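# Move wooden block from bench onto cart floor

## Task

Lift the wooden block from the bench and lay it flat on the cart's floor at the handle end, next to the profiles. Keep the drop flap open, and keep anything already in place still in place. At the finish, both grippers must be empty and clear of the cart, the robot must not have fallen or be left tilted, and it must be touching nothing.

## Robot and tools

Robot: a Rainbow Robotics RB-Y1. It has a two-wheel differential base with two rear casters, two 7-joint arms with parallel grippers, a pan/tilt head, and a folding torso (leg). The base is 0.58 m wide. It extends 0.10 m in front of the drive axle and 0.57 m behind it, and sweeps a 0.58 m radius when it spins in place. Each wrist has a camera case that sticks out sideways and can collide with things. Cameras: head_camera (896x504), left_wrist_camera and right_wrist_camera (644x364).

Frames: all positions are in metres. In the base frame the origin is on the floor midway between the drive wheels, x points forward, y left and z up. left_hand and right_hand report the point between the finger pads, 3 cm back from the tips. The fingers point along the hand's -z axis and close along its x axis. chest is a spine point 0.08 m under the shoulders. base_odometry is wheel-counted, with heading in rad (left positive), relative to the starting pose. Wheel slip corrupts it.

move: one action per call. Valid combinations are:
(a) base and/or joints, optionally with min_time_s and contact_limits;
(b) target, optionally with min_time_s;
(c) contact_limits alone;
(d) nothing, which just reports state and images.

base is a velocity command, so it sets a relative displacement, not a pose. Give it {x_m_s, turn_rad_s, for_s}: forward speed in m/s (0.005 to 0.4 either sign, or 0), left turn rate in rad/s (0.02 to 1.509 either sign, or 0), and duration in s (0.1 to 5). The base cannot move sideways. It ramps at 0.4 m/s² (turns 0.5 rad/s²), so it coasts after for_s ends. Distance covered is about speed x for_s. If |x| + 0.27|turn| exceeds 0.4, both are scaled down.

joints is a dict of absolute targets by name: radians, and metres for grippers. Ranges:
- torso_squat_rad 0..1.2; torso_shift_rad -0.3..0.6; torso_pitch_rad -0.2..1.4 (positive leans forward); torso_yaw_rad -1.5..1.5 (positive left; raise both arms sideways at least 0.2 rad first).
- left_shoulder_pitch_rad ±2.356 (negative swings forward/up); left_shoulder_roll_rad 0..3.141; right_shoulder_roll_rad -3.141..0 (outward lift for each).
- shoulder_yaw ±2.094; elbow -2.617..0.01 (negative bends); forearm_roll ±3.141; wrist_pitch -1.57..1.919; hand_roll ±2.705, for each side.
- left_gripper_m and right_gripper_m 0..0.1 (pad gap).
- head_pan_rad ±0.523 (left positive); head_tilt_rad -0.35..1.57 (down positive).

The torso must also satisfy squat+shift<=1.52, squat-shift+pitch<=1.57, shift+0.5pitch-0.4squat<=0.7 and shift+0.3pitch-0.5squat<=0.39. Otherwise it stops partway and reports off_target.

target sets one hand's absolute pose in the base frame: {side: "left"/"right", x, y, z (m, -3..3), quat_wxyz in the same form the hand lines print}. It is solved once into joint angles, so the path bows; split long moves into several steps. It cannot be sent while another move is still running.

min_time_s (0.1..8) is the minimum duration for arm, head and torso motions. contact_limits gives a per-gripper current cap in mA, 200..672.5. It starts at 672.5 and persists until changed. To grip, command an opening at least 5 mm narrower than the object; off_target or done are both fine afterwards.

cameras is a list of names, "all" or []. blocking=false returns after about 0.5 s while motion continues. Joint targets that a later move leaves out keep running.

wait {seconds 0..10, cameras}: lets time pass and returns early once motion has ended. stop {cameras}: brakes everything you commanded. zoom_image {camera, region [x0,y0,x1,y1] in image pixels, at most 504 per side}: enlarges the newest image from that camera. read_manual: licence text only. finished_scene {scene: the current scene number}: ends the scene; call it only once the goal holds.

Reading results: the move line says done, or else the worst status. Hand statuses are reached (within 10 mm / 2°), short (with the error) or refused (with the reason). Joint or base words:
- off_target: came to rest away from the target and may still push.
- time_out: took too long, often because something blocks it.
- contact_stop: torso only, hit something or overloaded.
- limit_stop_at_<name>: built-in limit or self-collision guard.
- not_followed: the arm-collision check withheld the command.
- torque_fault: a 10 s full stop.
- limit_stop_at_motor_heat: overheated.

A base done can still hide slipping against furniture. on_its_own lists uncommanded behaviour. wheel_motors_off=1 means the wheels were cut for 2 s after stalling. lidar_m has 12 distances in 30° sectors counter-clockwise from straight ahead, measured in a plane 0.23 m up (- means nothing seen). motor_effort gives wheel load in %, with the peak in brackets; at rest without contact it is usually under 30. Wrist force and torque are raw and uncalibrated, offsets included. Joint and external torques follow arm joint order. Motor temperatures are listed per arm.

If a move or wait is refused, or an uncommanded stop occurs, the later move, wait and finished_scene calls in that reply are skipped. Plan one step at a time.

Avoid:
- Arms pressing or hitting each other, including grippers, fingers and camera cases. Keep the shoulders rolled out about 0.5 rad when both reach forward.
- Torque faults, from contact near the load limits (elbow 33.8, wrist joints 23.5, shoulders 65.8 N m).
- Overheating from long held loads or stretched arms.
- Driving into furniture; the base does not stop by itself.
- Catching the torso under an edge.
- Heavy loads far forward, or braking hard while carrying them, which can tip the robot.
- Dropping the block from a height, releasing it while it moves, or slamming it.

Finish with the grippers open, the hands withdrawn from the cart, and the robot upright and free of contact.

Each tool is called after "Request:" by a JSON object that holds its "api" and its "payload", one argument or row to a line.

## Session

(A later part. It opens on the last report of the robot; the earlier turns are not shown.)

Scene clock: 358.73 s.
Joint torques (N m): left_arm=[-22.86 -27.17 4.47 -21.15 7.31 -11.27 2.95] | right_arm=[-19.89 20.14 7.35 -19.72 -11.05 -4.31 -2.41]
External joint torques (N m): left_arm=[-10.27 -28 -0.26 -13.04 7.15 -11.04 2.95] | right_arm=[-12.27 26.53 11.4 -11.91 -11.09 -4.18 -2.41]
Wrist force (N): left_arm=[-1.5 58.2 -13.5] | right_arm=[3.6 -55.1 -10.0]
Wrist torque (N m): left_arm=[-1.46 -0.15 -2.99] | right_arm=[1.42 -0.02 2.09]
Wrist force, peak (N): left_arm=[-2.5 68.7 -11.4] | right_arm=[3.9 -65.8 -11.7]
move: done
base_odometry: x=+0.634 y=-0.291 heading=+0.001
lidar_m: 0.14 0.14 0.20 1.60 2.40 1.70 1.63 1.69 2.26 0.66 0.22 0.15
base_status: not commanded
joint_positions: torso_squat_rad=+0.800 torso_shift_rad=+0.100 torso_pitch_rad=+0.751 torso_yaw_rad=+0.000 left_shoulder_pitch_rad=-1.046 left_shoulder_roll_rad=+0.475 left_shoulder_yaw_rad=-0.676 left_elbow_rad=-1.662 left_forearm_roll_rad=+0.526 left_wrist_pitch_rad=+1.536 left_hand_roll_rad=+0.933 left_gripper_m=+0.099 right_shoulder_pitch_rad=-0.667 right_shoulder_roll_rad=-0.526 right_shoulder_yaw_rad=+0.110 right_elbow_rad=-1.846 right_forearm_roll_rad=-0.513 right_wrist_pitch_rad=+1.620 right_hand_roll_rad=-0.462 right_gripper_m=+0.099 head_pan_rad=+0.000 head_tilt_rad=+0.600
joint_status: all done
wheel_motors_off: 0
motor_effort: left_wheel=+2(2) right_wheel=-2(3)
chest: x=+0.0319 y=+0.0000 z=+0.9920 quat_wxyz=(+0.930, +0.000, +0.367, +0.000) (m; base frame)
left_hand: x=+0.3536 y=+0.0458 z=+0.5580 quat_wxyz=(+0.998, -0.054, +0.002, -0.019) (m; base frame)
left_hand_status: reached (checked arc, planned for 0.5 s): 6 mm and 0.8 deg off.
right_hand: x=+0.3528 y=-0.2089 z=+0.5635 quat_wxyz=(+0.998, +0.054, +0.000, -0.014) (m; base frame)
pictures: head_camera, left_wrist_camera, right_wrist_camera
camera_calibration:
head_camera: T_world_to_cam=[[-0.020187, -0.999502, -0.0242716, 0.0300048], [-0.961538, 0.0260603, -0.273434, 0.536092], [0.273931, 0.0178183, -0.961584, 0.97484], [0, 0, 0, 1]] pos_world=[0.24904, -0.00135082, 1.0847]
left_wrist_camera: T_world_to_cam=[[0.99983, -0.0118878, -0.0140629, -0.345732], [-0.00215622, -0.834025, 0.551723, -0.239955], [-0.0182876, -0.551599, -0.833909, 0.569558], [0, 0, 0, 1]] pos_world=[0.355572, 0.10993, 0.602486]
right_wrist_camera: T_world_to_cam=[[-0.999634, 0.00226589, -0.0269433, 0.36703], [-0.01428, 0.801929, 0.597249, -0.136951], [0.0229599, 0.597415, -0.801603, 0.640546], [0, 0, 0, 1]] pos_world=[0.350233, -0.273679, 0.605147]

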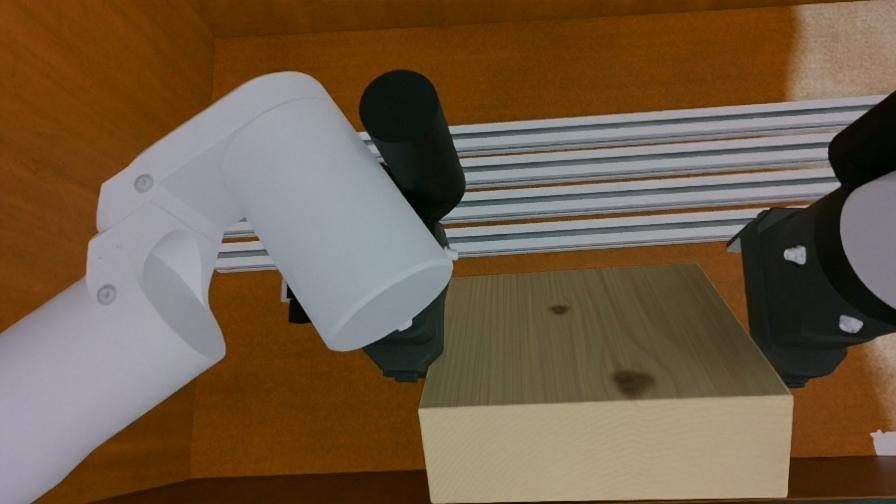

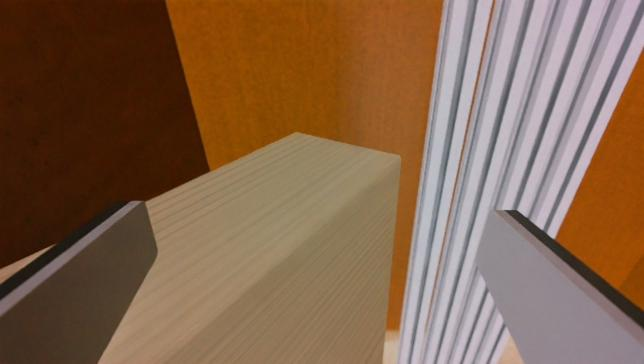

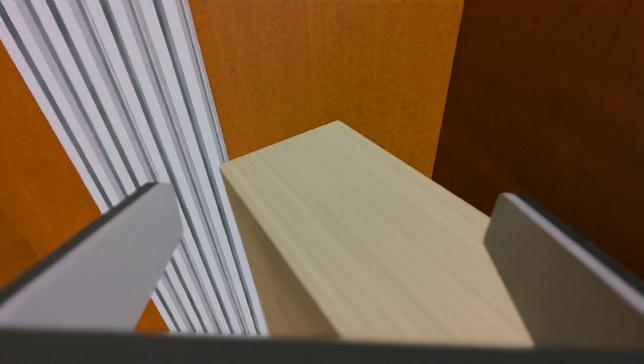

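Request:
{"api": "move", "payload": {
  "target": {"side":"right","x":0.3536,"y":-0.200,"z":0.556,"quat_wxyz":[0.998,0.06,-0.0007,-0.0125]},
  "min_time_s": 0.5
}}

Request:
{"api": "move", "payload": {
  "target": {"side":"left","x":0.3536,"y":0.042,"z":0.552,"quat_wxyz":[0.998,-0.06,0.0012,-0.0205]},
  "min_time_s": 0.5
}}

Request:
{"api": "move", "payload": {
  "target": {"side":"right","x":0.3536,"y":-0.1975,"z":0.548,"quat_wxyz":[0.998,0.06,-0.0007,-0.0125]},
  "min_time_s": 0.5
}}

Request:
{"api": "move", "payload": {
  "target": {"side":"left","x":0.3536,"y":0.0445,"z":0.544,"quat_wxyz":[0.998,-0.06,0.0012,-0.0205]},
  "min_time_s": 0.5
}}

Request:
{"api": "move", "payload": {
  "target": {"side":"right","x":0.3536,"y":-0.195,"z":0.54,"quat_wxyz":[0.998,0.06,-0.0007,-0.0125]},
  "min_time_s": 0.5
}}

Request:
{"api": "move", "payload": {
  "target": {"side":"left","x":0.3536,"y":0.047,"z":0.536,"quat_wxyz":[0.998,-0.06,0.0012,-0.0205]},
  "min_time_s": 0.5
}}

Request:
{"api": "move", "payload": {
  "target": {"side":"right","x":0.3536,"y":-0.1925,"z":0.532,"quat_wxyz":[0.998,0.06,-0.0007,-0.0125]},
  "min_time_s": 0.5
}}

Request:
{"api": "move", "payload": {
  "target": {"side":"left","x":0.3536,"y":0.0495,"z":0.528,"quat_wxyz":[0.998,-0.06,0.0012,-0.0205]},
  "min_time_s": 0.5,
  "cameras": ["head_camera","left_wrist_camera","right_wrist_camera"]
}}

Scene clock: 363.33 s.
Joint torques (N m): left_arm=[-25.03 -31.17 4.44 -23.6 8.67 -13.2 3.58] | right_arm=[-22.35 25.81 9.22 -21.16 -12.99 -5.38 -2.53]
External joint torques (N m): left_arm=[-12.42 -32.02 -0.3 -15.49 8.51 -12.96 3.58] | right_arm=[-14.67 32.03 13.19 -13.35 -13.04 -5.26 -2.53]
Wrist force (N): left_arm=[-2.6 70.6 -11.9] | right_arm=[4.4 -67.5 -11.7]
Wrist torque (N m): left_arm=[-1.61 -0.01 -3.68] | right_arm=[1.77 0.03 2.56]
Wrist force, peak (N): left_arm=[-2.8 71.7 -11.7] | right_arm=[4.6 -68.5 -11.0]
move: done
base_odometry: x=+0.634 y=-0.291 heading=+0.001
lidar_m: 0.14 0.15 0.20 1.60 2.40 1.69 1.62 1.69 2.25 0.67 0.22 0.15
base_status: not commanded
joint_positions: torso_squat_rad=+0.800 torso_shift_rad=+0.100 torso_pitch_rad=+0.751 torso_yaw_rad=+0.000 left_shoulder_pitch_rad=-1.045 left_shoulder_roll_rad=+0.476 left_shoulder_yaw_rad=-0.676 left_elbow_rad=-1.661 left_forearm_roll_rad=+0.525 left_wrist_pitch_rad=+1.536 left_hand_roll_rad=+0.933 left_gripper_m=+0.099 right_shoulder_pitch_rad=-0.670 right_shoulder_roll_rad=-0.516 right_shoulder_yaw_rad=+0.122 right_elbow_rad=-1.817 right_forearm_roll_rad=-0.499 right_wrist_pitch_rad=+1.596 right_hand_roll_rad=-0.458 right_gripper_m=+0.099 head_pan_rad=+0.000 head_tilt_rad=+0.600
joint_status: all done
wheel_motors_off: 0
motor_effort: left_wheel=+1(2) right_wheel=+0(3)
chest: x=+0.0319 y=+0.0000 z=+0.9920 quat_wxyz=(+0.930, +0.000, +0.367, +0.000) (m; base frame)
left_hand: x=+0.3536 y=+0.0467 z=+0.5577 quat_wxyz=(+0.998, -0.053, +0.002, -0.018) (m; base frame)
right_hand: x=+0.3527 y=-0.2065 z=+0.5554 quat_wxyz=(+0.998, +0.053, +0.001, -0.014) (m; base frame)
right_hand_status: reached (checked arc, planned for 0.5 s): 7 mm and 0.8 deg off.
pictures: none

Scene clock: 364.17 s.
Joint torques (N m): left_arm=[-24.01 -29.14 4.31 -22.42 7.95 -11.85 3.18] | right_arm=[-20.61 22.63 7.67 -20.58 -11.79 -4.65 -2.46]
External joint torques (N m): left_arm=[-11.49 -30.01 -0.37 -14.32 7.79 -11.62 3.19] | right_arm=[-12.95 28.84 11.63 -12.76 -11.84 -4.53 -2.46]
Wrist force (N): left_arm=[-2.1 61.7 -13.0] | right_arm=[3.7 -58.6 -10.1]
Wrist torque (N m): left_arm=[-1.52 -0.19 -3.21] | right_arm=[1.53 0.01 2.23]
Wrist force, peak (N): left_arm=[-2.8 70.8 -11.4] | right_arm=[4.1 -67.3 -11.2]
move: done
base_odometry: x=+0.634 y=-0.291 heading=+0.001
lidar_m: 0.13 0.15 0.20 1.59 2.39 1.70 1.62 1.69 2.25 0.65 0.23 0.15
base_status: not commanded
joint_positions: torso_squat_rad=+0.800 torso_shift_rad=+0.100 torso_pitch_rad=+0.751 torso_yaw_rad=+0.000 left_shoulder_pitch_rad=-1.039 left_shoulder_roll_rad=+0.474 left_shoulder_yaw_rad=-0.679 left_elbow_rad=-1.636 left_forearm_roll_rad=+0.521 left_wrist_pitch_rad=+1.509 left_hand_roll_rad=+0.921 left_gripper_m=+0.099 right_shoulder_pitch_rad=-0.671 right_shoulder_roll_rad=-0.515 right_shoulder_yaw_rad=+0.122 right_elbow_rad=-1.818 right_forearm_roll_rad=-0.499 right_wrist_pitch_rad=+1.596 right_hand_roll_rad=-0.458 right_gripper_m=+0.099 head_pan_rad=+0.000 head_tilt_rad=+0.600
joint_status: all done
wheel_motors_off: 0
motor_effort: left_wheel=+2(2) right_wheel=+0(3)
chest: x=+0.0319 y=+0.0000 z=+0.9920 quat_wxyz=(+0.930, +0.000, +0.367, +0.000) (m; base frame)
left_hand: x=+0.3535 y=+0.0483 z=+0.5499 quat_wxyz=(+0.998, -0.053, +0.002, -0.019) (m; base frame)
left_hand_status: reached (checked arc, planned for 0.5 s): 7 mm and 0.8 deg off.
right_hand: x=+0.3527 y=-0.2059 z=+0.5555 quat_wxyz=(+0.998, +0.054, +0.000, -0.014) (m; base frame)
pictures: none

Scene clock: 365.00 s.
Joint torques (N m): left_arm=[-25.05 -31.74 4.53 -23.95 9.08 -13.05 3.57] | right_arm=[-22.78 26.87 9.47 -21.55 -13.16 -5.21 -2.46]
External joint torques (N m): left_arm=[-12.55 -32.63 -0.16 -15.85 8.92 -12.83 3.57] | right_arm=[-15.06 32.94 13.35 -13.72 -13.22 -5.09 -2.47]
Wrist force (N): left_arm=[-2.1 70.5 -11.3] | right_arm=[3.8 -67.1 -11.5]
Wrist torque (N m): left_arm=[-1.58 -0.01 -3.71] | right_arm=[1.75 -0.04 2.59]
Wrist force, peak (N): left_arm=[-3.2 72.3 -11.3] | right_arm=[4.2 -67.9 -11.8]
move: done
base_odometry: x=+0.634 y=-0.291 heading=+0.001
lidar_m: 0.14 0.15 0.20 1.60 2.40 1.71 1.62 1.68 2.26 0.66 0.22 0.15
base_status: not commanded
joint_positions: torso_squat_rad=+0.800 torso_shift_rad=+0.100 torso_pitch_rad=+0.751 torso_yaw_rad=+0.000 left_shoulder_pitch_rad=-1.039 left_shoulder_roll_rad=+0.475 left_shoulder_yaw_rad=-0.679 left_elbow_rad=-1.635 left_forearm_roll_rad=+0.521 left_wrist_pitch_rad=+1.509 left_hand_roll_rad=+0.921 left_gripper_m=+0.099 right_shoulder_pitch_rad=-0.674 right_shoulder_roll_rad=-0.506 right_shoulder_yaw_rad=+0.133 right_elbow_rad=-1.787 right_forearm_roll_rad=-0.487 right_wrist_pitch_rad=+1.570 right_hand_roll_rad=-0.453 right_gripper_m=+0.099 head_pan_rad=+0.000 head_tilt_rad=+0.600
joint_status: all done
wheel_motors_off: 0
motor_effort: left_wheel=+1(2) right_wheel=-2(4)
chest: x=+0.0319 y=+0.0000 z=+0.9920 quat_wxyz=(+0.930, +0.000, +0.367, +0.000) (m; base frame)
left_hand: x=+0.3536 y=+0.0488 z=+0.5497 quat_wxyz=(+0.998, -0.053, +0.002, -0.019) (m; base frame)
right_hand: x=+0.3526 y=-0.2042 z=+0.5474 quat_wxyz=(+0.998, +0.053, +0.001, -0.014) (m; base frame)
right_hand_status: reached (checked arc, planned for 0.5 s): 7 mm and 0.8 deg off.
pictures: none

Scene clock: 365.83 s.
Joint torques (N m): left_arm=[-23.5 -28.85 4.49 -22.57 7.98 -11.5 3.06] | right_arm=[-20.79 22.73 7.97 -20.4 -11.6 -4.52 -2.44]
External joint torques (N m): left_arm=[-11.06 -29.78 -0.14 -14.48 7.82 -11.28 3.06] | right_arm=[-13.06 28.77 11.84 -12.56 -11.65 -4.4 -2.44]
Wrist force (N): left_arm=[-1.7 60.6 -14.2] | right_arm=[3.4 -56.8 -10.9]
Wrist torque (N m): left_arm=[-1.49 -0.10 -3.09] | right_arm=[1.45 0.03 2.18]
Wrist force, peak (N): left_arm=[-2.8 71.5 -11.5] | right_arm=[4.1 -67.6 -10.7]
move: done
base_odometry: x=+0.634 y=-0.291 heading=+0.001
lidar_m: 0.14 0.15 0.20 1.61 2.39 1.69 1.62 1.69 2.25 0.66 0.22 0.16
base_status: not commanded
joint_positions: torso_squat_rad=+0.800 torso_shift_rad=+0.100 torso_pitch_rad=+0.751 torso_yaw_rad=+0.000 left_shoulder_pitch_rad=-1.033 left_shoulder_roll_rad=+0.473 left_shoulder_yaw_rad=-0.682 left_elbow_rad=-1.610 left_forearm_roll_rad=+0.517 left_wrist_pitch_rad=+1.481 left_hand_roll_rad=+0.908 left_gripper_m=+0.099 right_shoulder_pitch_rad=-0.674 right_shoulder_roll_rad=-0.505 right_shoulder_yaw_rad=+0.133 right_elbow_rad=-1.788 right_forearm_roll_rad=-0.488 right_wrist_pitch_rad=+1.570 right_hand_roll_rad=-0.453 right_gripper_m=+0.099 head_pan_rad=+0.000 head_tilt_rad=+0.600
joint_status: all done
wheel_motors_off: 0
motor_effort: left_wheel=+1(3) right_wheel=-1(3)
chest: x=+0.0319 y=+0.0000 z=+0.9920 quat_wxyz=(+0.930, +0.000, +0.367, +0.000) (m; base frame)
left_hand: x=+0.3535 y=+0.0508 z=+0.5419 quat_wxyz=(+0.998, -0.053, +0.002, -0.019) (m; base frame)
left_hand_status: reached (checked arc, planned for 0.5 s): 7 mm and 0.8 deg off.
right_hand: x=+0.3527 y=-0.2034 z=+0.5475 quat_wxyz=(+0.998, +0.054, +0.000, -0.014) (m; base frame)
pictures: none

Scene clock: 366.67 s.
Joint torques (N m): left_arm=[-24.83 -31.28 4.26 -24.04 8.98 -12.66 3.53] | right_arm=[-22.71 26.68 9.55 -21.27 -12.9 -5.1 -2.39]
External joint torques (N m): left_arm=[-12.39 -32.23 -0.37 -15.96 8.82 -12.43 3.53] | right_arm=[-14.94 32.6 13.33 -13.44 -12.95 -4.98 -2.39]
Wrist force (N): left_arm=[-2.0 69.5 -11.1] | right_arm=[4.1 -65.5 -12.0]
Wrist torque (N m): left_arm=[-1.64 -0.01 -3.62] | right_arm=[1.70 0.01 2.52]
Wrist force, peak (N): left_arm=[-2.5 70.0 -11.3] | right_arm=[3.8 -66.4 -12.3]
move: done
base_odometry: x=+0.634 y=-0.291 heading=+0.001
lidar_m: 0.14 0.15 0.20 1.60 2.38 1.70 1.61 1.71 2.25 0.66 0.22 0.15
base_status: not commanded
joint_positions: torso_squat_rad=+0.800 torso_shift_rad=+0.100 torso_pitch_rad=+0.751 torso_yaw_rad=+0.000 left_shoulder_pitch_rad=-1.033 left_shoulder_roll_rad=+0.474 left_shoulder_yaw_rad=-0.682 left_elbow_rad=-1.610 left_forearm_roll_rad=+0.517 left_wrist_pitch_rad=+1.481 left_hand_roll_rad=+0.908 left_gripper_m=+0.099 right_shoulder_pitch_rad=-0.678 right_shoulder_roll_rad=-0.496 right_shoulder_yaw_rad=+0.143 right_elbow_rad=-1.757 right_forearm_roll_rad=-0.477 right_wrist_pitch_rad=+1.544 right_hand_roll_rad=-0.448 right_gripper_m=+0.099 head_pan_rad=+0.000 head_tilt_rad=+0.600
joint_status: all done
wheel_motors_off: 0
motor_effort: left_wheel=+1(2) right_wheel=-1(4)
chest: x=+0.0319 y=+0.0000 z=+0.9920 quat_wxyz=(+0.930, +0.000, +0.367, +0.000) (m; base frame)
left_hand: x=+0.3535 y=+0.0514 z=+0.5417 quat_wxyz=(+0.998, -0.053, +0.002, -0.019) (m; base frame)
right_hand: x=+0.3526 y=-0.2017 z=+0.5394 quat_wxyz=(+0.998, +0.053, +0.001, -0.014) (m; base frame)
right_hand_status: reached (checked arc, planned for 0.5 s): 7 mm and 0.8 deg off.
pictures: none

Scene clock: 367.50 s.
Joint torques (N m): left_arm=[-23.06 -28.54 4.04 -22.39 7.91 -11.12 2.98] | right_arm=[-20.78 22.52 7.47 -20.59 -11.44 -4.43 -2.31]
External joint torques (N m): left_arm=[-10.69 -29.53 -0.53 -14.33 7.75 -10.9 2.98] | right_arm=[-13.01 28.4 11.25 -12.75 -11.49 -4.32 -2.31]
Wrist force (N): left_arm=[-2.4 59.6 -12.5] | right_arm=[3.5 -55.5 -10.1]
Wrist torque (N m): left_arm=[-1.51 -0.25 -3.07] | right_arm=[1.45 -0.01 2.09]
Wrist force, peak (N): left_arm=[-2.1 68.7 -11.2] | right_arm=[4.0 -65.8 -10.9]
move: done
base_odometry: x=+0.634 y=-0.291 heading=+0.001
lidar_m: 0.14 0.15 0.21 1.61 2.40 1.70 1.62 1.69 2.26 0.65 0.23 0.16
base_status: not commanded
joint_positions: torso_squat_rad=+0.800 torso_shift_rad=+0.100 torso_pitch_rad=+0.751 torso_yaw_rad=+0.000 left_shoulder_pitch_rad=-1.027 left_shoulder_roll_rad=+0.472 left_shoulder_yaw_rad=-0.684 left_elbow_rad=-1.583 left_forearm_roll_rad=+0.514 left_wrist_pitch_rad=+1.453 left_hand_roll_rad=+0.895 left_gripper_m=+0.099 right_shoulder_pitch_rad=-0.678 right_shoulder_roll_rad=-0.495 right_shoulder_yaw_rad=+0.143 right_elbow_rad=-1.757 right_forearm_roll_rad=-0.477 right_wrist_pitch_rad=+1.544 right_hand_roll_rad=-0.448 right_gripper_m=+0.099 head_pan_rad=+0.000 head_tilt_rad=+0.600
joint_status: all done
wheel_motors_off: 0
motor_effort: left_wheel=+2(2) right_wheel=-2(4)
chest: x=+0.0319 y=+0.0000 z=+0.9920 quat_wxyz=(+0.930, +0.000, +0.367, +0.000) (m; base frame)
left_hand: x=+0.3535 y=+0.0533 z=+0.5340 quat_wxyz=(+0.998, -0.053, +0.002, -0.019) (m; base frame)
left_hand_status: reached (checked arc, planned for 0.5 s): 7 mm and 0.8 deg off.
right_hand: x=+0.3526 y=-0.2009 z=+0.5395 quat_wxyz=(+0.998, +0.054, +0.000, -0.014) (m; base frame)
pictures: none

Scene clock: 368.33 s.
Joint torques (N m): left_arm=[-24.34 -30.89 4.26 -24.04 9.09 -12.22 3.51] | right_arm=[-22.18 26.67 9.49 -21.13 -12.68 -4.81 -2.38]
External joint torques (N m): left_arm=[-11.96 -31.9 -0.32 -15.99 8.92 -11.99 3.51] | right_arm=[-14.36 32.43 13.18 -13.3 -12.73 -4.7 -2.38]
Wrist force (N): left_arm=[-2.4 67.5 -11.2] | right_arm=[4.1 -64.1 -11.5]
Wrist torque (N m): left_arm=[-1.53 -0.03 -3.54] | right_arm=[1.68 0.03 2.42]
Wrist force, peak (N): left_arm=[-1.3 68.7 -11.7] | right_arm=[3.6 -65.1 -11.8]
move: done
base_odometry: x=+0.634 y=-0.291 heading=+0.001
lidar_m: 0.14 0.15 0.21 1.60 2.39 1.71 1.59 1.69 2.26 0.65 0.23 0.15
base_status: not commanded
joint_positions: torso_squat_rad=+0.800 torso_shift_rad=+0.100 torso_pitch_rad=+0.751 torso_yaw_rad=+0.000 left_shoulder_pitch_rad=-1.027 left_shoulder_roll_rad=+0.473 left_shoulder_yaw_rad=-0.684 left_elbow_rad=-1.583 left_forearm_roll_rad=+0.514 left_wrist_pitch_rad=+1.453 left_hand_roll_rad=+0.895 left_gripper_m=+0.099 right_shoulder_pitch_rad=-0.683 right_shoulder_roll_rad=-0.486 right_shoulder_yaw_rad=+0.153 right_elbow_rad=-1.725 right_forearm_roll_rad=-0.466 right_wrist_pitch_rad=+1.518 right_hand_roll_rad=-0.443 right_gripper_m=+0.099 head_pan_rad=+0.000 head_tilt_rad=+0.600
joint_status: all done
wheel_motors_off: 0
motor_effort: left_wheel=+1(3) right_wheel=+0(4)
chest: x=+0.0319 y=+0.0000 z=+0.9920 quat_wxyz=(+0.930, +0.000, +0.367, +0.000) (m; base frame)
left_hand: x=+0.3535 y=+0.0539 z=+0.5337 quat_wxyz=(+0.998, -0.053, +0.002, -0.019) (m; base frame)
right_hand: x=+0.3526 y=-0.1993 z=+0.5314 quat_wxyz=(+0.998, +0.053, +0.001, -0.014) (m; base frame)
right_hand_status: reached (checked arc, planned for 0.5 s): 7 mm and 0.8 deg off.
pictures: none

Scene clock: 369.17 s.
Joint torques (N m): left_arm=[-23.37 -28.18 4.37 -22.45 7.92 -10.81 2.88] | right_arm=[-20.66 22.66 7.66 -20.49 -11.34 -4.27 -2.42]
External joint torques (N m): left_arm=[-11.07 -29.22 -0.14 -14.42 7.76 -10.58 2.88] | right_arm=[-12.83 28.39 11.33 -12.65 -11.39 -4.15 -2.42]
Wrist force (N): left_arm=[-1.2 58.1 -14.1] | right_arm=[3.2 -54.1 -11.0]
Wrist torque (N m): left_arm=[-1.45 -0.11 -2.98] | right_arm=[1.37 -0.02 2.03]
Wrist force, peak (N): left_arm=[-2.4 67.2 -12.3] | right_arm=[3.8 -64.4 -11.4]
move: done
base_odometry: x=+0.634 y=-0.291 heading=+0.001
lidar_m: 0.13 0.15 0.20 1.60 2.39 1.71 1.62 1.70 2.26 0.66 0.22 0.15
base_status: not commanded
joint_positions: torso_squat_rad=+0.800 torso_shift_rad=+0.100 torso_pitch_rad=+0.751 torso_yaw_rad=+0.000 left_shoulder_pitch_rad=-1.022 left_shoulder_roll_rad=+0.470 left_shoulder_yaw_rad=-0.685 left_elbow_rad=-1.555 left_forearm_roll_rad=+0.511 left_wrist_pitch_rad=+1.425 left_hand_roll_rad=+0.882 left_gripper_m=+0.099 right_shoulder_pitch_rad=-0.683 right_shoulder_roll_rad=-0.485 right_shoulder_yaw_rad=+0.153 right_elbow_rad=-1.725 right_forearm_roll_rad=-0.467 right_wrist_pitch_rad=+1.518 right_hand_roll_rad=-0.443 right_gripper_m=+0.099 head_pan_rad=+0.000 head_tilt_rad=+0.600
joint_status: all done
wheel_motors_off: 0
motor_effort: left_wheel=+2(2) right_wheel=-2(3)
chest: x=+0.0319 y=+0.0000 z=+0.9920 quat_wxyz=(+0.930, +0.000, +0.367, +0.000) (m; base frame)
left_hand: x=+0.3534 y=+0.0558 z=+0.5260 quat_wxyz=(+0.998, -0.053, +0.002, -0.019) (m; base frame)
left_hand_status: reached (checked arc, planned for 0.5 s): 7 mm and 0.8 deg off.
right_hand: x=+0.3526 y=-0.1985 z=+0.5315 quat_wxyz=(+0.998, +0.054, +0.000, -0.014) (m; base frame)
pictures: head_camera, left_wrist_camera, right_wrist_camera
camera_calibration:
head_camera: T_world_to_cam=[[-0.020187, -0.999502, -0.0242716, 0.0300048], [-0.961538, 0.0260603, -0.273434, 0.536092], [0.273931, 0.0178183, -0.961584, 0.97484], [0, 0, 0, 1]] pos_world=[0.24904, -0.00135082, 1.0847]
left_wrist_camera: T_world_to_cam=[[0.999828, -0.012016, -0.0140974, -0.345826], [-0.00225586, -0.834375, 0.551192, -0.213495], [-0.0183856, -0.551066, -0.834259, 0.548611], [0, 0, 0, 1]] pos_world=[0.355372, 0.12003, 0.570485]
right_wrist_camera: T_world_to_cam=[[-0.999638, 0.00190767, -0.026822, 0.365881], [-0.0144784, 0.802358, 0.596668, -0.125662], [0.0226591, 0.59684, -0.80204, 0.608891], [0, 0, 0, 1]] pos_world=[0.350133, -0.263283, 0.573147]

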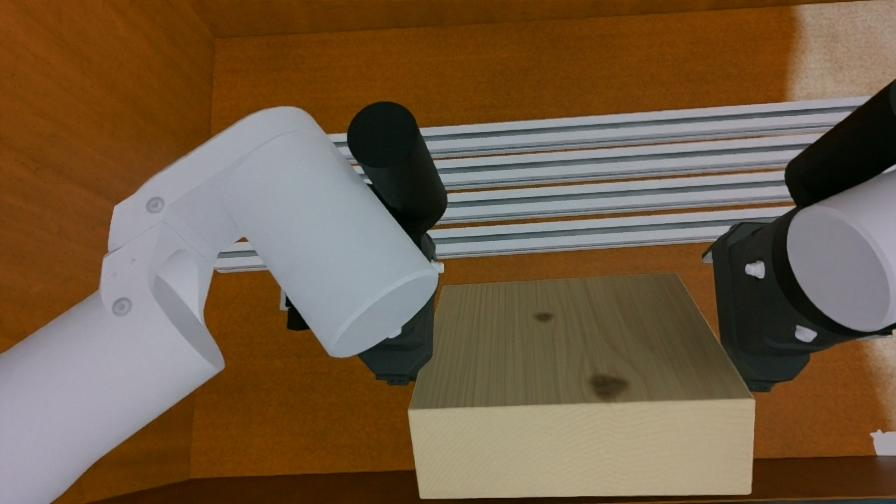

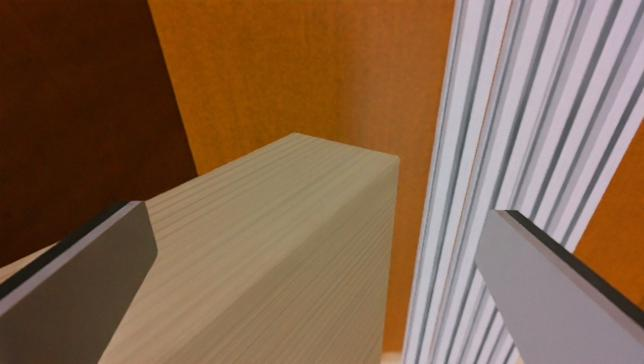

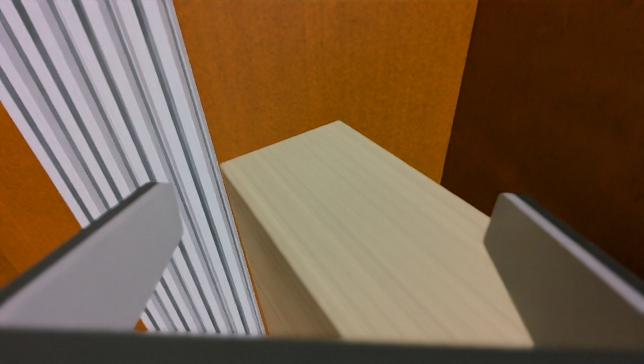

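Request:
{"api": "move", "payload": {
  "target": {"side":"right","x":0.3536,"y":-0.1865,"z":0.524,"quat_wxyz":[0.998,0.06,-0.0007,-0.0125]},
  "min_time_s": 0.5
}}

Request:
{"api": "move", "payload": {
  "target": {"side":"left","x":0.3536,"y":0.0545,"z":0.52,"quat_wxyz":[0.998,-0.06,0.0012,-0.0205]},
  "min_time_s": 0.5
}}

Request:
{"api": "move", "payload": {
  "target": {"side":"right","x":0.3536,"y":-0.1815,"z":0.516,"quat_wxyz":[0.998,0.06,-0.0007,-0.0125]},
  "min_time_s": 0.5
}}

Request:
{"api": "move", "payload": {
  "target": {"side":"left","x":0.3536,"y":0.0595,"z":0.512,"quat_wxyz":[0.998,-0.06,0.0012,-0.0205]},
  "min_time_s": 0.5
}}

Request:
{"api": "move", "payload": {
  "target": {"side":"right","x":0.3536,"y":-0.1765,"z":0.508,"quat_wxyz":[0.998,0.06,-0.0007,-0.0125]},
  "min_time_s": 0.5
}}

Request:
{"api": "move", "payload": {
  "target": {"side":"left","x":0.3536,"y":0.0645,"z":0.504,"quat_wxyz":[0.998,-0.06,0.0012,-0.0205]},
  "min_time_s": 0.5
}}

Request:
{"api": "move", "payload": {
  "target": {"side":"right","x":0.3536,"y":-0.1715,"z":0.5,"quat_wxyz":[0.998,0.06,-0.0007,-0.0125]},
  "min_time_s": 0.5
}}

Request:
{"api": "move", "payload": {
  "target": {"side":"left","x":0.3536,"y":0.0695,"z":0.496,"quat_wxyz":[0.998,-0.06,0.0012,-0.0205]},
  "min_time_s": 0.5,
  "cameras": ["head_camera","left_wrist_camera","right_wrist_camera"]
}}

Scene clock: 375.13 s.
Joint torques (N m): left_arm=[-26.32 -35.88 4.34 -26.74 10.62 -13.79 3.93] | right_arm=[-23.85 31.85 10.82 -22.87 -14.5 -5.74 -2.64]
External joint torques (N m): left_arm=[-14.04 -36.95 -0.17 -18.72 10.45 -13.57 3.93] | right_arm=[-15.93 37.32 14.37 -15.03 -14.56 -5.63 -2.64]
Wrist force (N): left_arm=[-2.9 77.2 -11.8] | right_arm=[4.3 -73.7 -11.3]
Wrist torque (N m): left_arm=[-1.82 -0.06 -4.07] | right_arm=[1.99 0.01 2.98]
Wrist force, peak (N): left_arm=[-2.9 79.3 -11.5] | right_arm=[3.9 -74.5 -11.6]
move: done
base_odometry: x=+0.634 y=-0.291 heading=+0.001
lidar_m: 0.15 0.15 0.22 1.60 2.38 1.71 1.62 1.70 2.27 0.65 0.23 0.16
base_status: not commanded
joint_positions: torso_squat_rad=+0.800 torso_shift_rad=+0.100 torso_pitch_rad=+0.751 torso_yaw_rad=+0.000 left_shoulder_pitch_rad=-1.022 left_shoulder_roll_rad=+0.472 left_shoulder_yaw_rad=-0.685 left_elbow_rad=-1.554 left_forearm_roll_rad=+0.511 left_wrist_pitch_rad=+1.426 left_hand_roll_rad=+0.882 left_gripper_m=+0.099 right_shoulder_pitch_rad=-0.691 right_shoulder_roll_rad=-0.472 right_shoulder_yaw_rad=+0.167 right_elbow_rad=-1.693 right_forearm_roll_rad=-0.450 right_wrist_pitch_rad=+1.495 right_hand_roll_rad=-0.444 right_gripper_m=+0.099 head_pan_rad=+0.000 head_tilt_rad=+0.600
joint_status: all done
wheel_motors_off: 0
motor_effort: left_wheel=+2(2) right_wheel=+0(4)
chest: x=+0.0319 y=+0.0000 z=+0.9920 quat_wxyz=(+0.930, +0.000, +0.367, +0.000) (m; base frame)
left_hand: x=+0.3534 y=+0.0576 z=+0.5254 quat_wxyz=(+0.999, -0.051, +0.003, -0.018) (m; base frame)
right_hand: x=+0.3524 y=-0.1943 z=+0.5234 quat_wxyz=(+0.999, +0.052, +0.001, -0.014) (m; base frame)
right_hand_status: reached (checked arc, planned for 0.5 s): 8 mm and 0.9 deg off.
pictures: none

Scene clock: 375.97 s.
Joint torques (N m): left_arm=[-23.64 -28.51 5.37 -23.51 9.04 -11.04 3.03] | right_arm=[-21.15 24.66 8.11 -20.94 -11.7 -4.43 -2.56]
External joint torques (N m): left_arm=[-11.46 -29.72 0.9 -15.53 8.87 -10.82 3.03] | right_arm=[-13.22 30.09 11.64 -13.09 -11.75 -4.31 -2.56]
Wrist force (N): left_arm=[-2.1 59.5 -13.4] | right_arm=[3.3 -56.9 -10.5]
Wrist torque (N m): left_arm=[-1.47 -0.22 -3.13] | right_arm=[1.50 -0.02 2.29]
Wrist force, peak (N): left_arm=[-2.6 76.7 -10.8] | right_arm=[4.4 -73.2 -11.6]
move: done
base_odometry: x=+0.634 y=-0.291 heading=+0.001
lidar_m: 0.14 0.15 0.21 1.61 2.39 1.70 1.62 1.69 2.28 0.66 0.22 0.14
base_status: not commanded
joint_positions: torso_squat_rad=+0.800 torso_shift_rad=+0.100 torso_pitch_rad=+0.751 torso_yaw_rad=+0.000 left_shoulder_pitch_rad=-1.014 left_shoulder_roll_rad=+0.474 left_shoulder_yaw_rad=-0.685 left_elbow_rad=-1.530 left_forearm_roll_rad=+0.511 left_wrist_pitch_rad=+1.396 left_hand_roll_rad=+0.866 left_gripper_m=+0.099 right_shoulder_pitch_rad=-0.692 right_shoulder_roll_rad=-0.470 right_shoulder_yaw_rad=+0.168 right_elbow_rad=-1.693 right_forearm_roll_rad=-0.451 right_wrist_pitch_rad=+1.494 right_hand_roll_rad=-0.444 right_gripper_m=+0.099 head_pan_rad=+0.000 head_tilt_rad=+0.600
joint_status: all done
wheel_motors_off: 0
motor_effort: left_wheel=+2(2) right_wheel=-2(3)
chest: x=+0.0319 y=+0.0000 z=+0.9920 quat_wxyz=(+0.930, +0.000, +0.367, +0.000) (m; base frame)
left_hand: x=+0.3533 y=+0.0611 z=+0.5178 quat_wxyz=(+0.998, -0.053, +0.002, -0.019) (m; base frame)
left_hand_status: reached (checked arc, planned for 0.5 s): 7 mm and 0.8 deg off.
right_hand: x=+0.3525 y=-0.1929 z=+0.5236 quat_wxyz=(+0.998, +0.054, +0.000, -0.014) (m; base frame)
pictures: none

Scene clock: 376.80 s.
Joint torques (N m): left_arm=[-25.83 -35.23 5.21 -26.82 10.71 -13.32 3.75] | right_arm=[-24.34 32.55 10.7 -22.71 -14.3 -5.5 -2.6]
External joint torques (N m): left_arm=[-13.65 -36.49 0.74 -18.86 10.55 -13.11 3.75] | right_arm=[-16.31 37.76 14.1 -14.88 -14.36 -5.39 -2.6]
Wrist force (N): left_arm=[-2.9 75.4 -11.2] | right_arm=[4.1 -71.7 -11.4]
Wrist torque (N m): left_arm=[-1.73 -0.09 -3.94] | right_arm=[1.92 0.01 2.73]
Wrist force, peak (N): left_arm=[-2.8 77.2 -11.4] | right_arm=[4.1 -73.0 -11.1]
move: done
base_odometry: x=+0.634 y=-0.291 heading=+0.001
lidar_m: 0.14 0.15 0.19 1.60 2.39 1.71 1.62 1.69 2.26 0.67 0.22 0.16
base_status: not commanded
joint_positions: torso_squat_rad=+0.800 torso_shift_rad=+0.100 torso_pitch_rad=+0.751 torso_yaw_rad=+0.000 left_shoulder_pitch_rad=-1.014 left_shoulder_roll_rad=+0.476 left_shoulder_yaw_rad=-0.685 left_elbow_rad=-1.530 left_forearm_roll_rad=+0.511 left_wrist_pitch_rad=+1.397 left_hand_roll_rad=+0.866 left_gripper_m=+0.099 right_shoulder_pitch_rad=-0.700 right_shoulder_roll_rad=-0.458 right_shoulder_yaw_rad=+0.180 right_elbow_rad=-1.659 right_forearm_roll_rad=-0.436 right_wrist_pitch_rad=+1.469 right_hand_roll_rad=-0.443 right_gripper_m=+0.099 head_pan_rad=+0.000 head_tilt_rad=+0.600
joint_status: all done
wheel_motors_off: 0
motor_effort: left_wheel=+1(2) right_wheel=+0(3)
chest: x=+0.0319 y=+0.0000 z=+0.9920 quat_wxyz=(+0.930, +0.000, +0.367, +0.000) (m; base frame)
left_hand: x=+0.3534 y=+0.0625 z=+0.5173 quat_wxyz=(+0.999, -0.051, +0.003, -0.019) (m; base frame)
right_hand: x=+0.3524 y=-0.1894 z=+0.5154 quat_wxyz=(+0.999, +0.052, +0.001, -0.014) (m; base frame)
right_hand_status: reached (checked arc, planned for 0.5 s): 8 mm and 0.9 deg off.
pictures: none

Scene clock: 377.63 s.
Joint torques (N m): left_arm=[-23.47 -28.12 5.71 -23.43 9.13 -10.68 3.04] | right_arm=[-21.24 25.27 7.79 -20.73 -11.55 -4.4 -2.46]
External joint torques (N m): left_arm=[-11.39 -29.51 1.28 -15.51 8.96 -10.46 3.04] | right_arm=[-13.2 30.44 11.17 -12.88 -11.6 -4.28 -2.46]
Wrist force (N): left_arm=[-2.1 58.9 -14.8] | right_arm=[3.0 -55.2 -11.7]
Wrist torque (N m): left_arm=[-1.48 -0.16 -3.03] | right_arm=[1.43 -0.02 2.11]
Wrist force, peak (N): left_arm=[-2.7 75.6 -11.9] | right_arm=[4.2 -72.0 -12.1]
move: done
base_odometry: x=+0.634 y=-0.291 heading=+0.001
lidar_m: 0.14 0.15 0.20 1.59 2.39 1.70 1.62 1.69 2.28 0.66 0.22 0.16
base_status: not commanded
joint_positions: torso_squat_rad=+0.800 torso_shift_rad=+0.100 torso_pitch_rad=+0.751 torso_yaw_rad=+0.000 left_shoulder_pitch_rad=-1.007 left_shoulder_roll_rad=+0.477 left_shoulder_yaw_rad=-0.685 left_elbow_rad=-1.505 left_forearm_roll_rad=+0.512 left_wrist_pitch_rad=+1.367 left_hand_roll_rad=+0.850 left_gripper_m=+0.099 right_shoulder_pitch_rad=-0.701 right_shoulder_roll_rad=-0.456 right_shoulder_yaw_rad=+0.181 right_elbow_rad=-1.659 right_forearm_roll_rad=-0.437 right_wrist_pitch_rad=+1.469 right_hand_roll_rad=-0.443 right_gripper_m=+0.099 head_pan_rad=+0.000 head_tilt_rad=+0.600
joint_status: all done
wheel_motors_off: 0
motor_effort: left_wheel=+2(2) right_wheel=-1(3)
chest: x=+0.0319 y=+0.0000 z=+0.9920 quat_wxyz=(+0.930, +0.000, +0.367, +0.000) (m; base frame)
left_hand: x=+0.3533 y=+0.0661 z=+0.5099 quat_wxyz=(+0.998, -0.053, +0.002, -0.019) (m; base frame)
left_hand_status: reached (checked arc, planned for 0.5 s): 7 mm and 0.8 deg off.
right_hand: x=+0.3525 y=-0.1879 z=+0.5156 quat_wxyz=(+0.998, +0.054, +0.000, -0.014) (m; base frame)
pictures: none

Scene clock: 378.47 s.
Joint torques (N m): left_arm=[-25.61 -34.67 5.46 -26.81 10.6 -12.88 3.75] | right_arm=[-23.8 32.55 10.5 -22.67 -14.03 -5.33 -2.51]
External joint torques (N m): left_arm=[-13.55 -36.1 1.02 -18.9 10.44 -12.66 3.75] | right_arm=[-15.62 37.49 13.75 -14.85 -14.09 -5.21 -2.51]
Wrist force (N): left_arm=[-2.5 72.9 -11.3] | right_arm=[4.4 -70.3 -11.8]
Wrist torque (N m): left_arm=[-1.65 -0.07 -3.85] | right_arm=[1.88 0.01 2.72]
Wrist force, peak (N): left_arm=[-2.6 75.5 -10.9] | right_arm=[4.6 -71.5 -11.5]
move: done
base_odometry: x=+0.634 y=-0.291 heading=+0.001
lidar_m: 0.13 0.15 0.21 1.61 2.41 1.70 1.62 1.70 2.27 0.67 0.22 0.15
base_status: not commanded
joint_positions: torso_squat_rad=+0.800 torso_shift_rad=+0.100 torso_pitch_rad=+0.751 torso_yaw_rad=+0.000 left_shoulder_pitch_rad=-1.006 left_shoulder_roll_rad=+0.479 left_shoulder_yaw_rad=-0.685 left_elbow_rad=-1.504 left_forearm_roll_rad=+0.512 left_wrist_pitch_rad=+1.368 left_hand_roll_rad=+0.850 left_gripper_m=+0.099 right_shoulder_pitch_rad=-0.712 right_shoulder_roll_rad=-0.442 right_shoulder_yaw_rad=+0.192 right_elbow_rad=-1.617 right_forearm_roll_rad=-0.423 right_wrist_pitch_rad=+1.440 right_hand_roll_rad=-0.441 right_gripper_m=+0.099 head_pan_rad=+0.000 head_tilt_rad=+0.600
joint_status: all done
wheel_motors_off: 0
motor_effort: left_wheel=+2(3) right_wheel=-2(3)
chest: x=+0.0319 y=+0.0000 z=+0.9920 quat_wxyz=(+0.930, +0.000, +0.367, +0.000) (m; base frame)
left_hand: x=+0.3533 y=+0.0676 z=+0.5094 quat_wxyz=(+0.998, -0.052, +0.003, -0.019) (m; base frame)
right_hand: x=+0.3528 y=-0.1844 z=+0.5065 quat_wxyz=(+0.999, +0.052, +0.001, -0.014) (m; base frame)
right_hand_status: reached (checked arc, planned for 0.5 s): 8 mm and 0.9 deg off.
pictures: none

Scene clock: 379.30 s.
Joint torques (N m): left_arm=[-23.23 -27.77 5.49 -23.25 9.01 -10.32 2.92] | right_arm=[-21.2 25.35 7.95 -20.52 -11.45 -4.13 -2.45]
External joint torques (N m): left_arm=[-11.25 -29.32 1.1 -15.41 8.85 -10.1 2.92] | right_arm=[-13 30.24 11.18 -12.69 -11.51 -4.01 -2.45]
Wrist force (N): left_arm=[-2.3 57.7 -13.7] | right_arm=[3.3 -53.8 -10.6]
Wrist torque (N m): left_arm=[-1.51 -0.22 -2.92] | right_arm=[1.34 0.00 2.03]
Wrist force, peak (N): left_arm=[-2.7 73.9 -10.8] | right_arm=[4.2 -70.7 -11.7]
move: done
base_odometry: x=+0.634 y=-0.291 heading=+0.001
lidar_m: 0.14 0.14 0.21 1.60 2.39 1.69 1.62 1.70 2.26 0.68 0.23 0.14
base_status: not commanded
joint_positions: torso_squat_rad=+0.800 torso_shift_rad=+0.100 torso_pitch_rad=+0.751 torso_yaw_rad=+0.000 left_shoulder_pitch_rad=-1.000 left_shoulder_roll_rad=+0.480 left_shoulder_yaw_rad=-0.684 left_elbow_rad=-1.478 left_forearm_roll_rad=+0.514 left_wrist_pitch_rad=+1.338 left_hand_roll_rad=+0.833 left_gripper_m=+0.099 right_shoulder_pitch_rad=-0.712 right_shoulder_roll_rad=-0.441 right_shoulder_yaw_rad=+0.193 right_elbow_rad=-1.618 right_forearm_roll_rad=-0.424 right_wrist_pitch_rad=+1.440 right_hand_roll_rad=-0.441 right_gripper_m=+0.099 head_pan_rad=+0.000 head_tilt_rad=+0.600
joint_status: all done
wheel_motors_off: 0
motor_effort: left_wheel=+1(2) right_wheel=-2(3)
chest: x=+0.0319 y=+0.0000 z=+0.9920 quat_wxyz=(+0.930, +0.000, +0.367, +0.000) (m; base frame)
left_hand: x=+0.3532 y=+0.0712 z=+0.5020 quat_wxyz=(+0.998, -0.053, +0.002, -0.019) (m; base frame)
left_hand_status: reached (checked arc, planned for 0.5 s): 7 mm and 0.8 deg off.
right_hand: x=+0.3529 y=-0.1829 z=+0.5067 quat_wxyz=(+0.998, +0.054, +0.001, -0.014) (m; base frame)
pictures: none

Scene clock: 380.13 s.
Joint torques (N m): left_arm=[-25.03 -34.33 5.43 -26.79 10.65 -12.28 3.65] | right_arm=[-24.25 32.68 10.3 -22.45 -13.9 -5.25 -2.44]
External joint torques (N m): left_arm=[-13.06 -35.92 1.04 -18.96 10.48 -12.07 3.65] | right_arm=[-15.98 37.35 13.41 -14.64 -13.96 -5.14 -2.44]
Wrist force (N): left_arm=[-2.4 72.1 -11.0] | right_arm=[3.9 -68.8 -11.5]
Wrist torque (N m): left_arm=[-1.67 -0.06 -3.80] | right_arm=[1.84 -0.01 2.67]
Wrist force, peak (N): left_arm=[-2.1 73.9 -11.6] | right_arm=[4.2 -70.2 -11.2]
move: done
base_odometry: x=+0.634 y=-0.291 heading=+0.001
lidar_m: 0.14 0.15 0.21 1.60 2.38 1.70 1.62 1.69 2.26 0.65 0.23 0.16
base_status: not commanded
joint_positions: torso_squat_rad=+0.800 torso_shift_rad=+0.100 torso_pitch_rad=+0.751 torso_yaw_rad=+0.000 left_shoulder_pitch_rad=-1.000 left_shoulder_roll_rad=+0.481 left_shoulder_yaw_rad=-0.684 left_elbow_rad=-1.477 left_forearm_roll_rad=+0.513 left_wrist_pitch_rad=+1.338 left_hand_roll_rad=+0.833 left_gripper_m=+0.099 right_shoulder_pitch_rad=-0.720 right_shoulder_roll_rad=-0.428 right_shoulder_yaw_rad=+0.204 right_elbow_rad=-1.585 right_forearm_roll_rad=-0.411 right_wrist_pitch_rad=+1.416 right_hand_roll_rad=-0.442 right_gripper_m=+0.099 head_pan_rad=+0.000 head_tilt_rad=+0.600
joint_status: all done
wheel_motors_off: 0
motor_effort: left_wheel=+2(2) right_wheel=-2(3)
chest: x=+0.0319 y=+0.0000 z=+0.9920 quat_wxyz=(+0.930, +0.000, +0.367, +0.000) (m; base frame)
left_hand: x=+0.3532 y=+0.0726 z=+0.5015 quat_wxyz=(+0.998, -0.052, +0.003, -0.019) (m; base frame)
right_hand: x=+0.3524 y=-0.1795 z=+0.4992 quat_wxyz=(+0.999, +0.052, +0.001, -0.014) (m; base frame)
right_hand_status: reached (checked arc, planned for 0.5 s): 8 mm and 0.9 deg off.
pictures: none

Scene clock: 380.97 s.
Joint torques (N m): left_arm=[-22.85 -28.04 5.51 -23.17 9.17 -9.89 2.77] | right_arm=[-21.2 25.33 7.25 -20.49 -11.06 -4.14 -2.41]
External joint torques (N m): left_arm=[-10.97 -29.76 1.17 -15.4 9 -9.67 2.77] | right_arm=[-12.91 29.95 10.34 -12.68 -11.11 -4.03 -2.41]
Wrist force (N): left_arm=[-1.9 56.1 -14.6] | right_arm=[3.1 -52.8 -11.3]
Wrist torque (N m): left_arm=[-1.40 -0.21 -2.85] | right_arm=[1.37 0.01 2.04]
Wrist force, peak (N): left_arm=[-2.6 72.1 -11.4] | right_arm=[4.6 -69.1 -11.9]
move: done
base_odometry: x=+0.634 y=-0.291 heading=+0.001
lidar_m: 0.13 0.14 0.21 1.59 2.39 1.70 1.62 1.70 2.27 0.67 0.23 0.15
base_status: not commanded
joint_positions: torso_squat_rad=+0.800 torso_shift_rad=+0.100 torso_pitch_rad=+0.751 torso_yaw_rad=+0.000 left_shoulder_pitch_rad=-0.995 left_shoulder_roll_rad=+0.481 left_shoulder_yaw_rad=-0.683 left_elbow_rad=-1.449 left_forearm_roll_rad=+0.516 left_wrist_pitch_rad=+1.308 left_hand_roll_rad=+0.816 left_gripper_m=+0.099 right_shoulder_pitch_rad=-0.721 right_shoulder_roll_rad=-0.427 right_shoulder_yaw_rad=+0.204 right_elbow_rad=-1.585 right_forearm_roll_rad=-0.411 right_wrist_pitch_rad=+1.416 right_hand_roll_rad=-0.442 right_gripper_m=+0.099 head_pan_rad=+0.000 head_tilt_rad=+0.600
joint_status: all done
wheel_motors_off: 0
motor_effort: left_wheel=+2(2) right_wheel=-2(3)
chest: x=+0.0319 y=+0.0000 z=+0.9920 quat_wxyz=(+0.930, +0.000, +0.367, +0.000) (m; base frame)
left_hand: x=+0.3532 y=+0.0762 z=+0.4940 quat_wxyz=(+0.998, -0.053, +0.002, -0.019) (m; base frame)
left_hand_status: reached (checked arc, planned for 0.5 s): 7 mm and 0.8 deg off.
right_hand: x=+0.3524 y=-0.1780 z=+0.4995 quat_wxyz=(+0.998, +0.054, +0.001, -0.014) (m; base frame)
pictures: head_camera, left_wrist_camera, right_wrist_camera
camera_calibration:
head_camera: T_world_to_cam=[[-0.020187, -0.999502, -0.0242716, 0.0300048], [-0.961538, 0.0260603, -0.273434, 0.536092], [0.273931, 0.0178183, -0.961584, 0.97484], [0, 0, 0, 1]] pos_world=[0.24904, -0.00135082, 1.0847]
left_wrist_camera: T_world_to_cam=[[0.999822, -0.0125084, -0.0141289, -0.345743], [-0.00266014, -0.834691, 0.550712, -0.178527], [-0.0186818, -0.550576, -0.834576, 0.533388], [0, 0, 0, 1]] pos_world=[0.355171, 0.140331, 0.538585]
right_wrist_camera: T_world_to_cam=[[-0.999642, 0.0015624, -0.0266962, 0.364733], [-0.0146741, 0.802523, 0.596441, -0.122786], [0.0223562, 0.596619, -0.802213, 0.571141], [0, 0, 0, 1]] pos_world=[0.350032, -0.242785, 0.541148]

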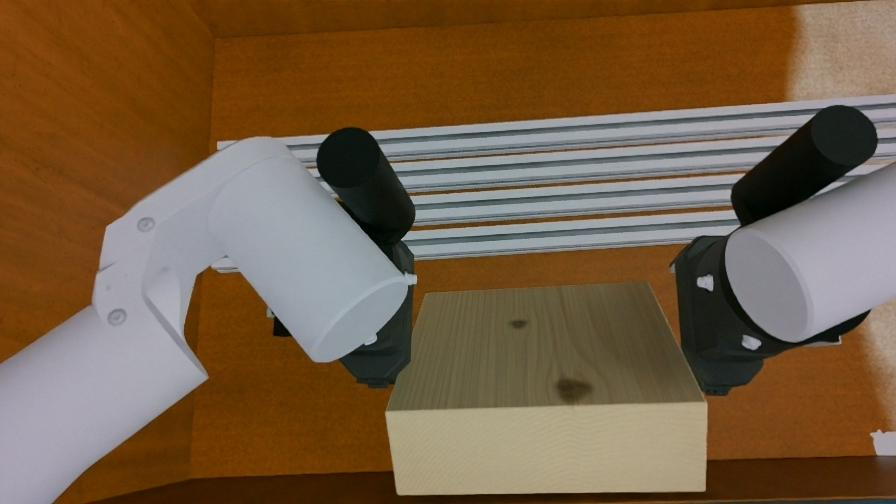

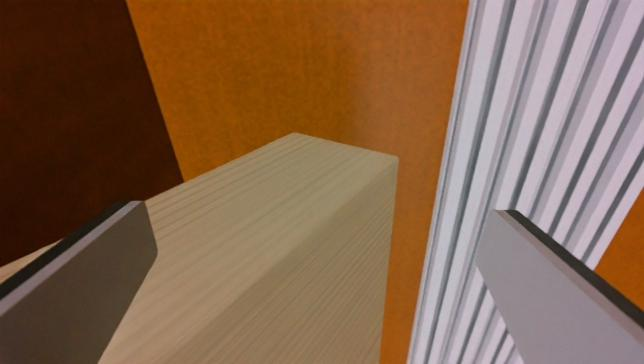

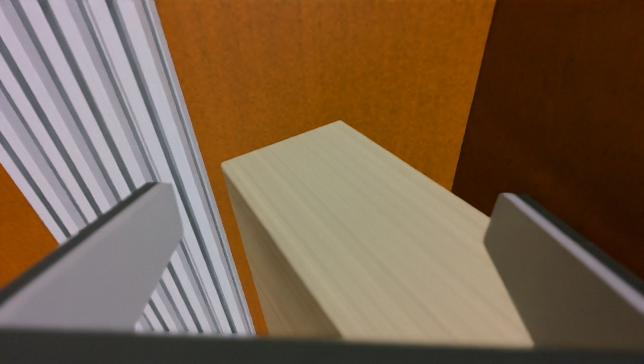

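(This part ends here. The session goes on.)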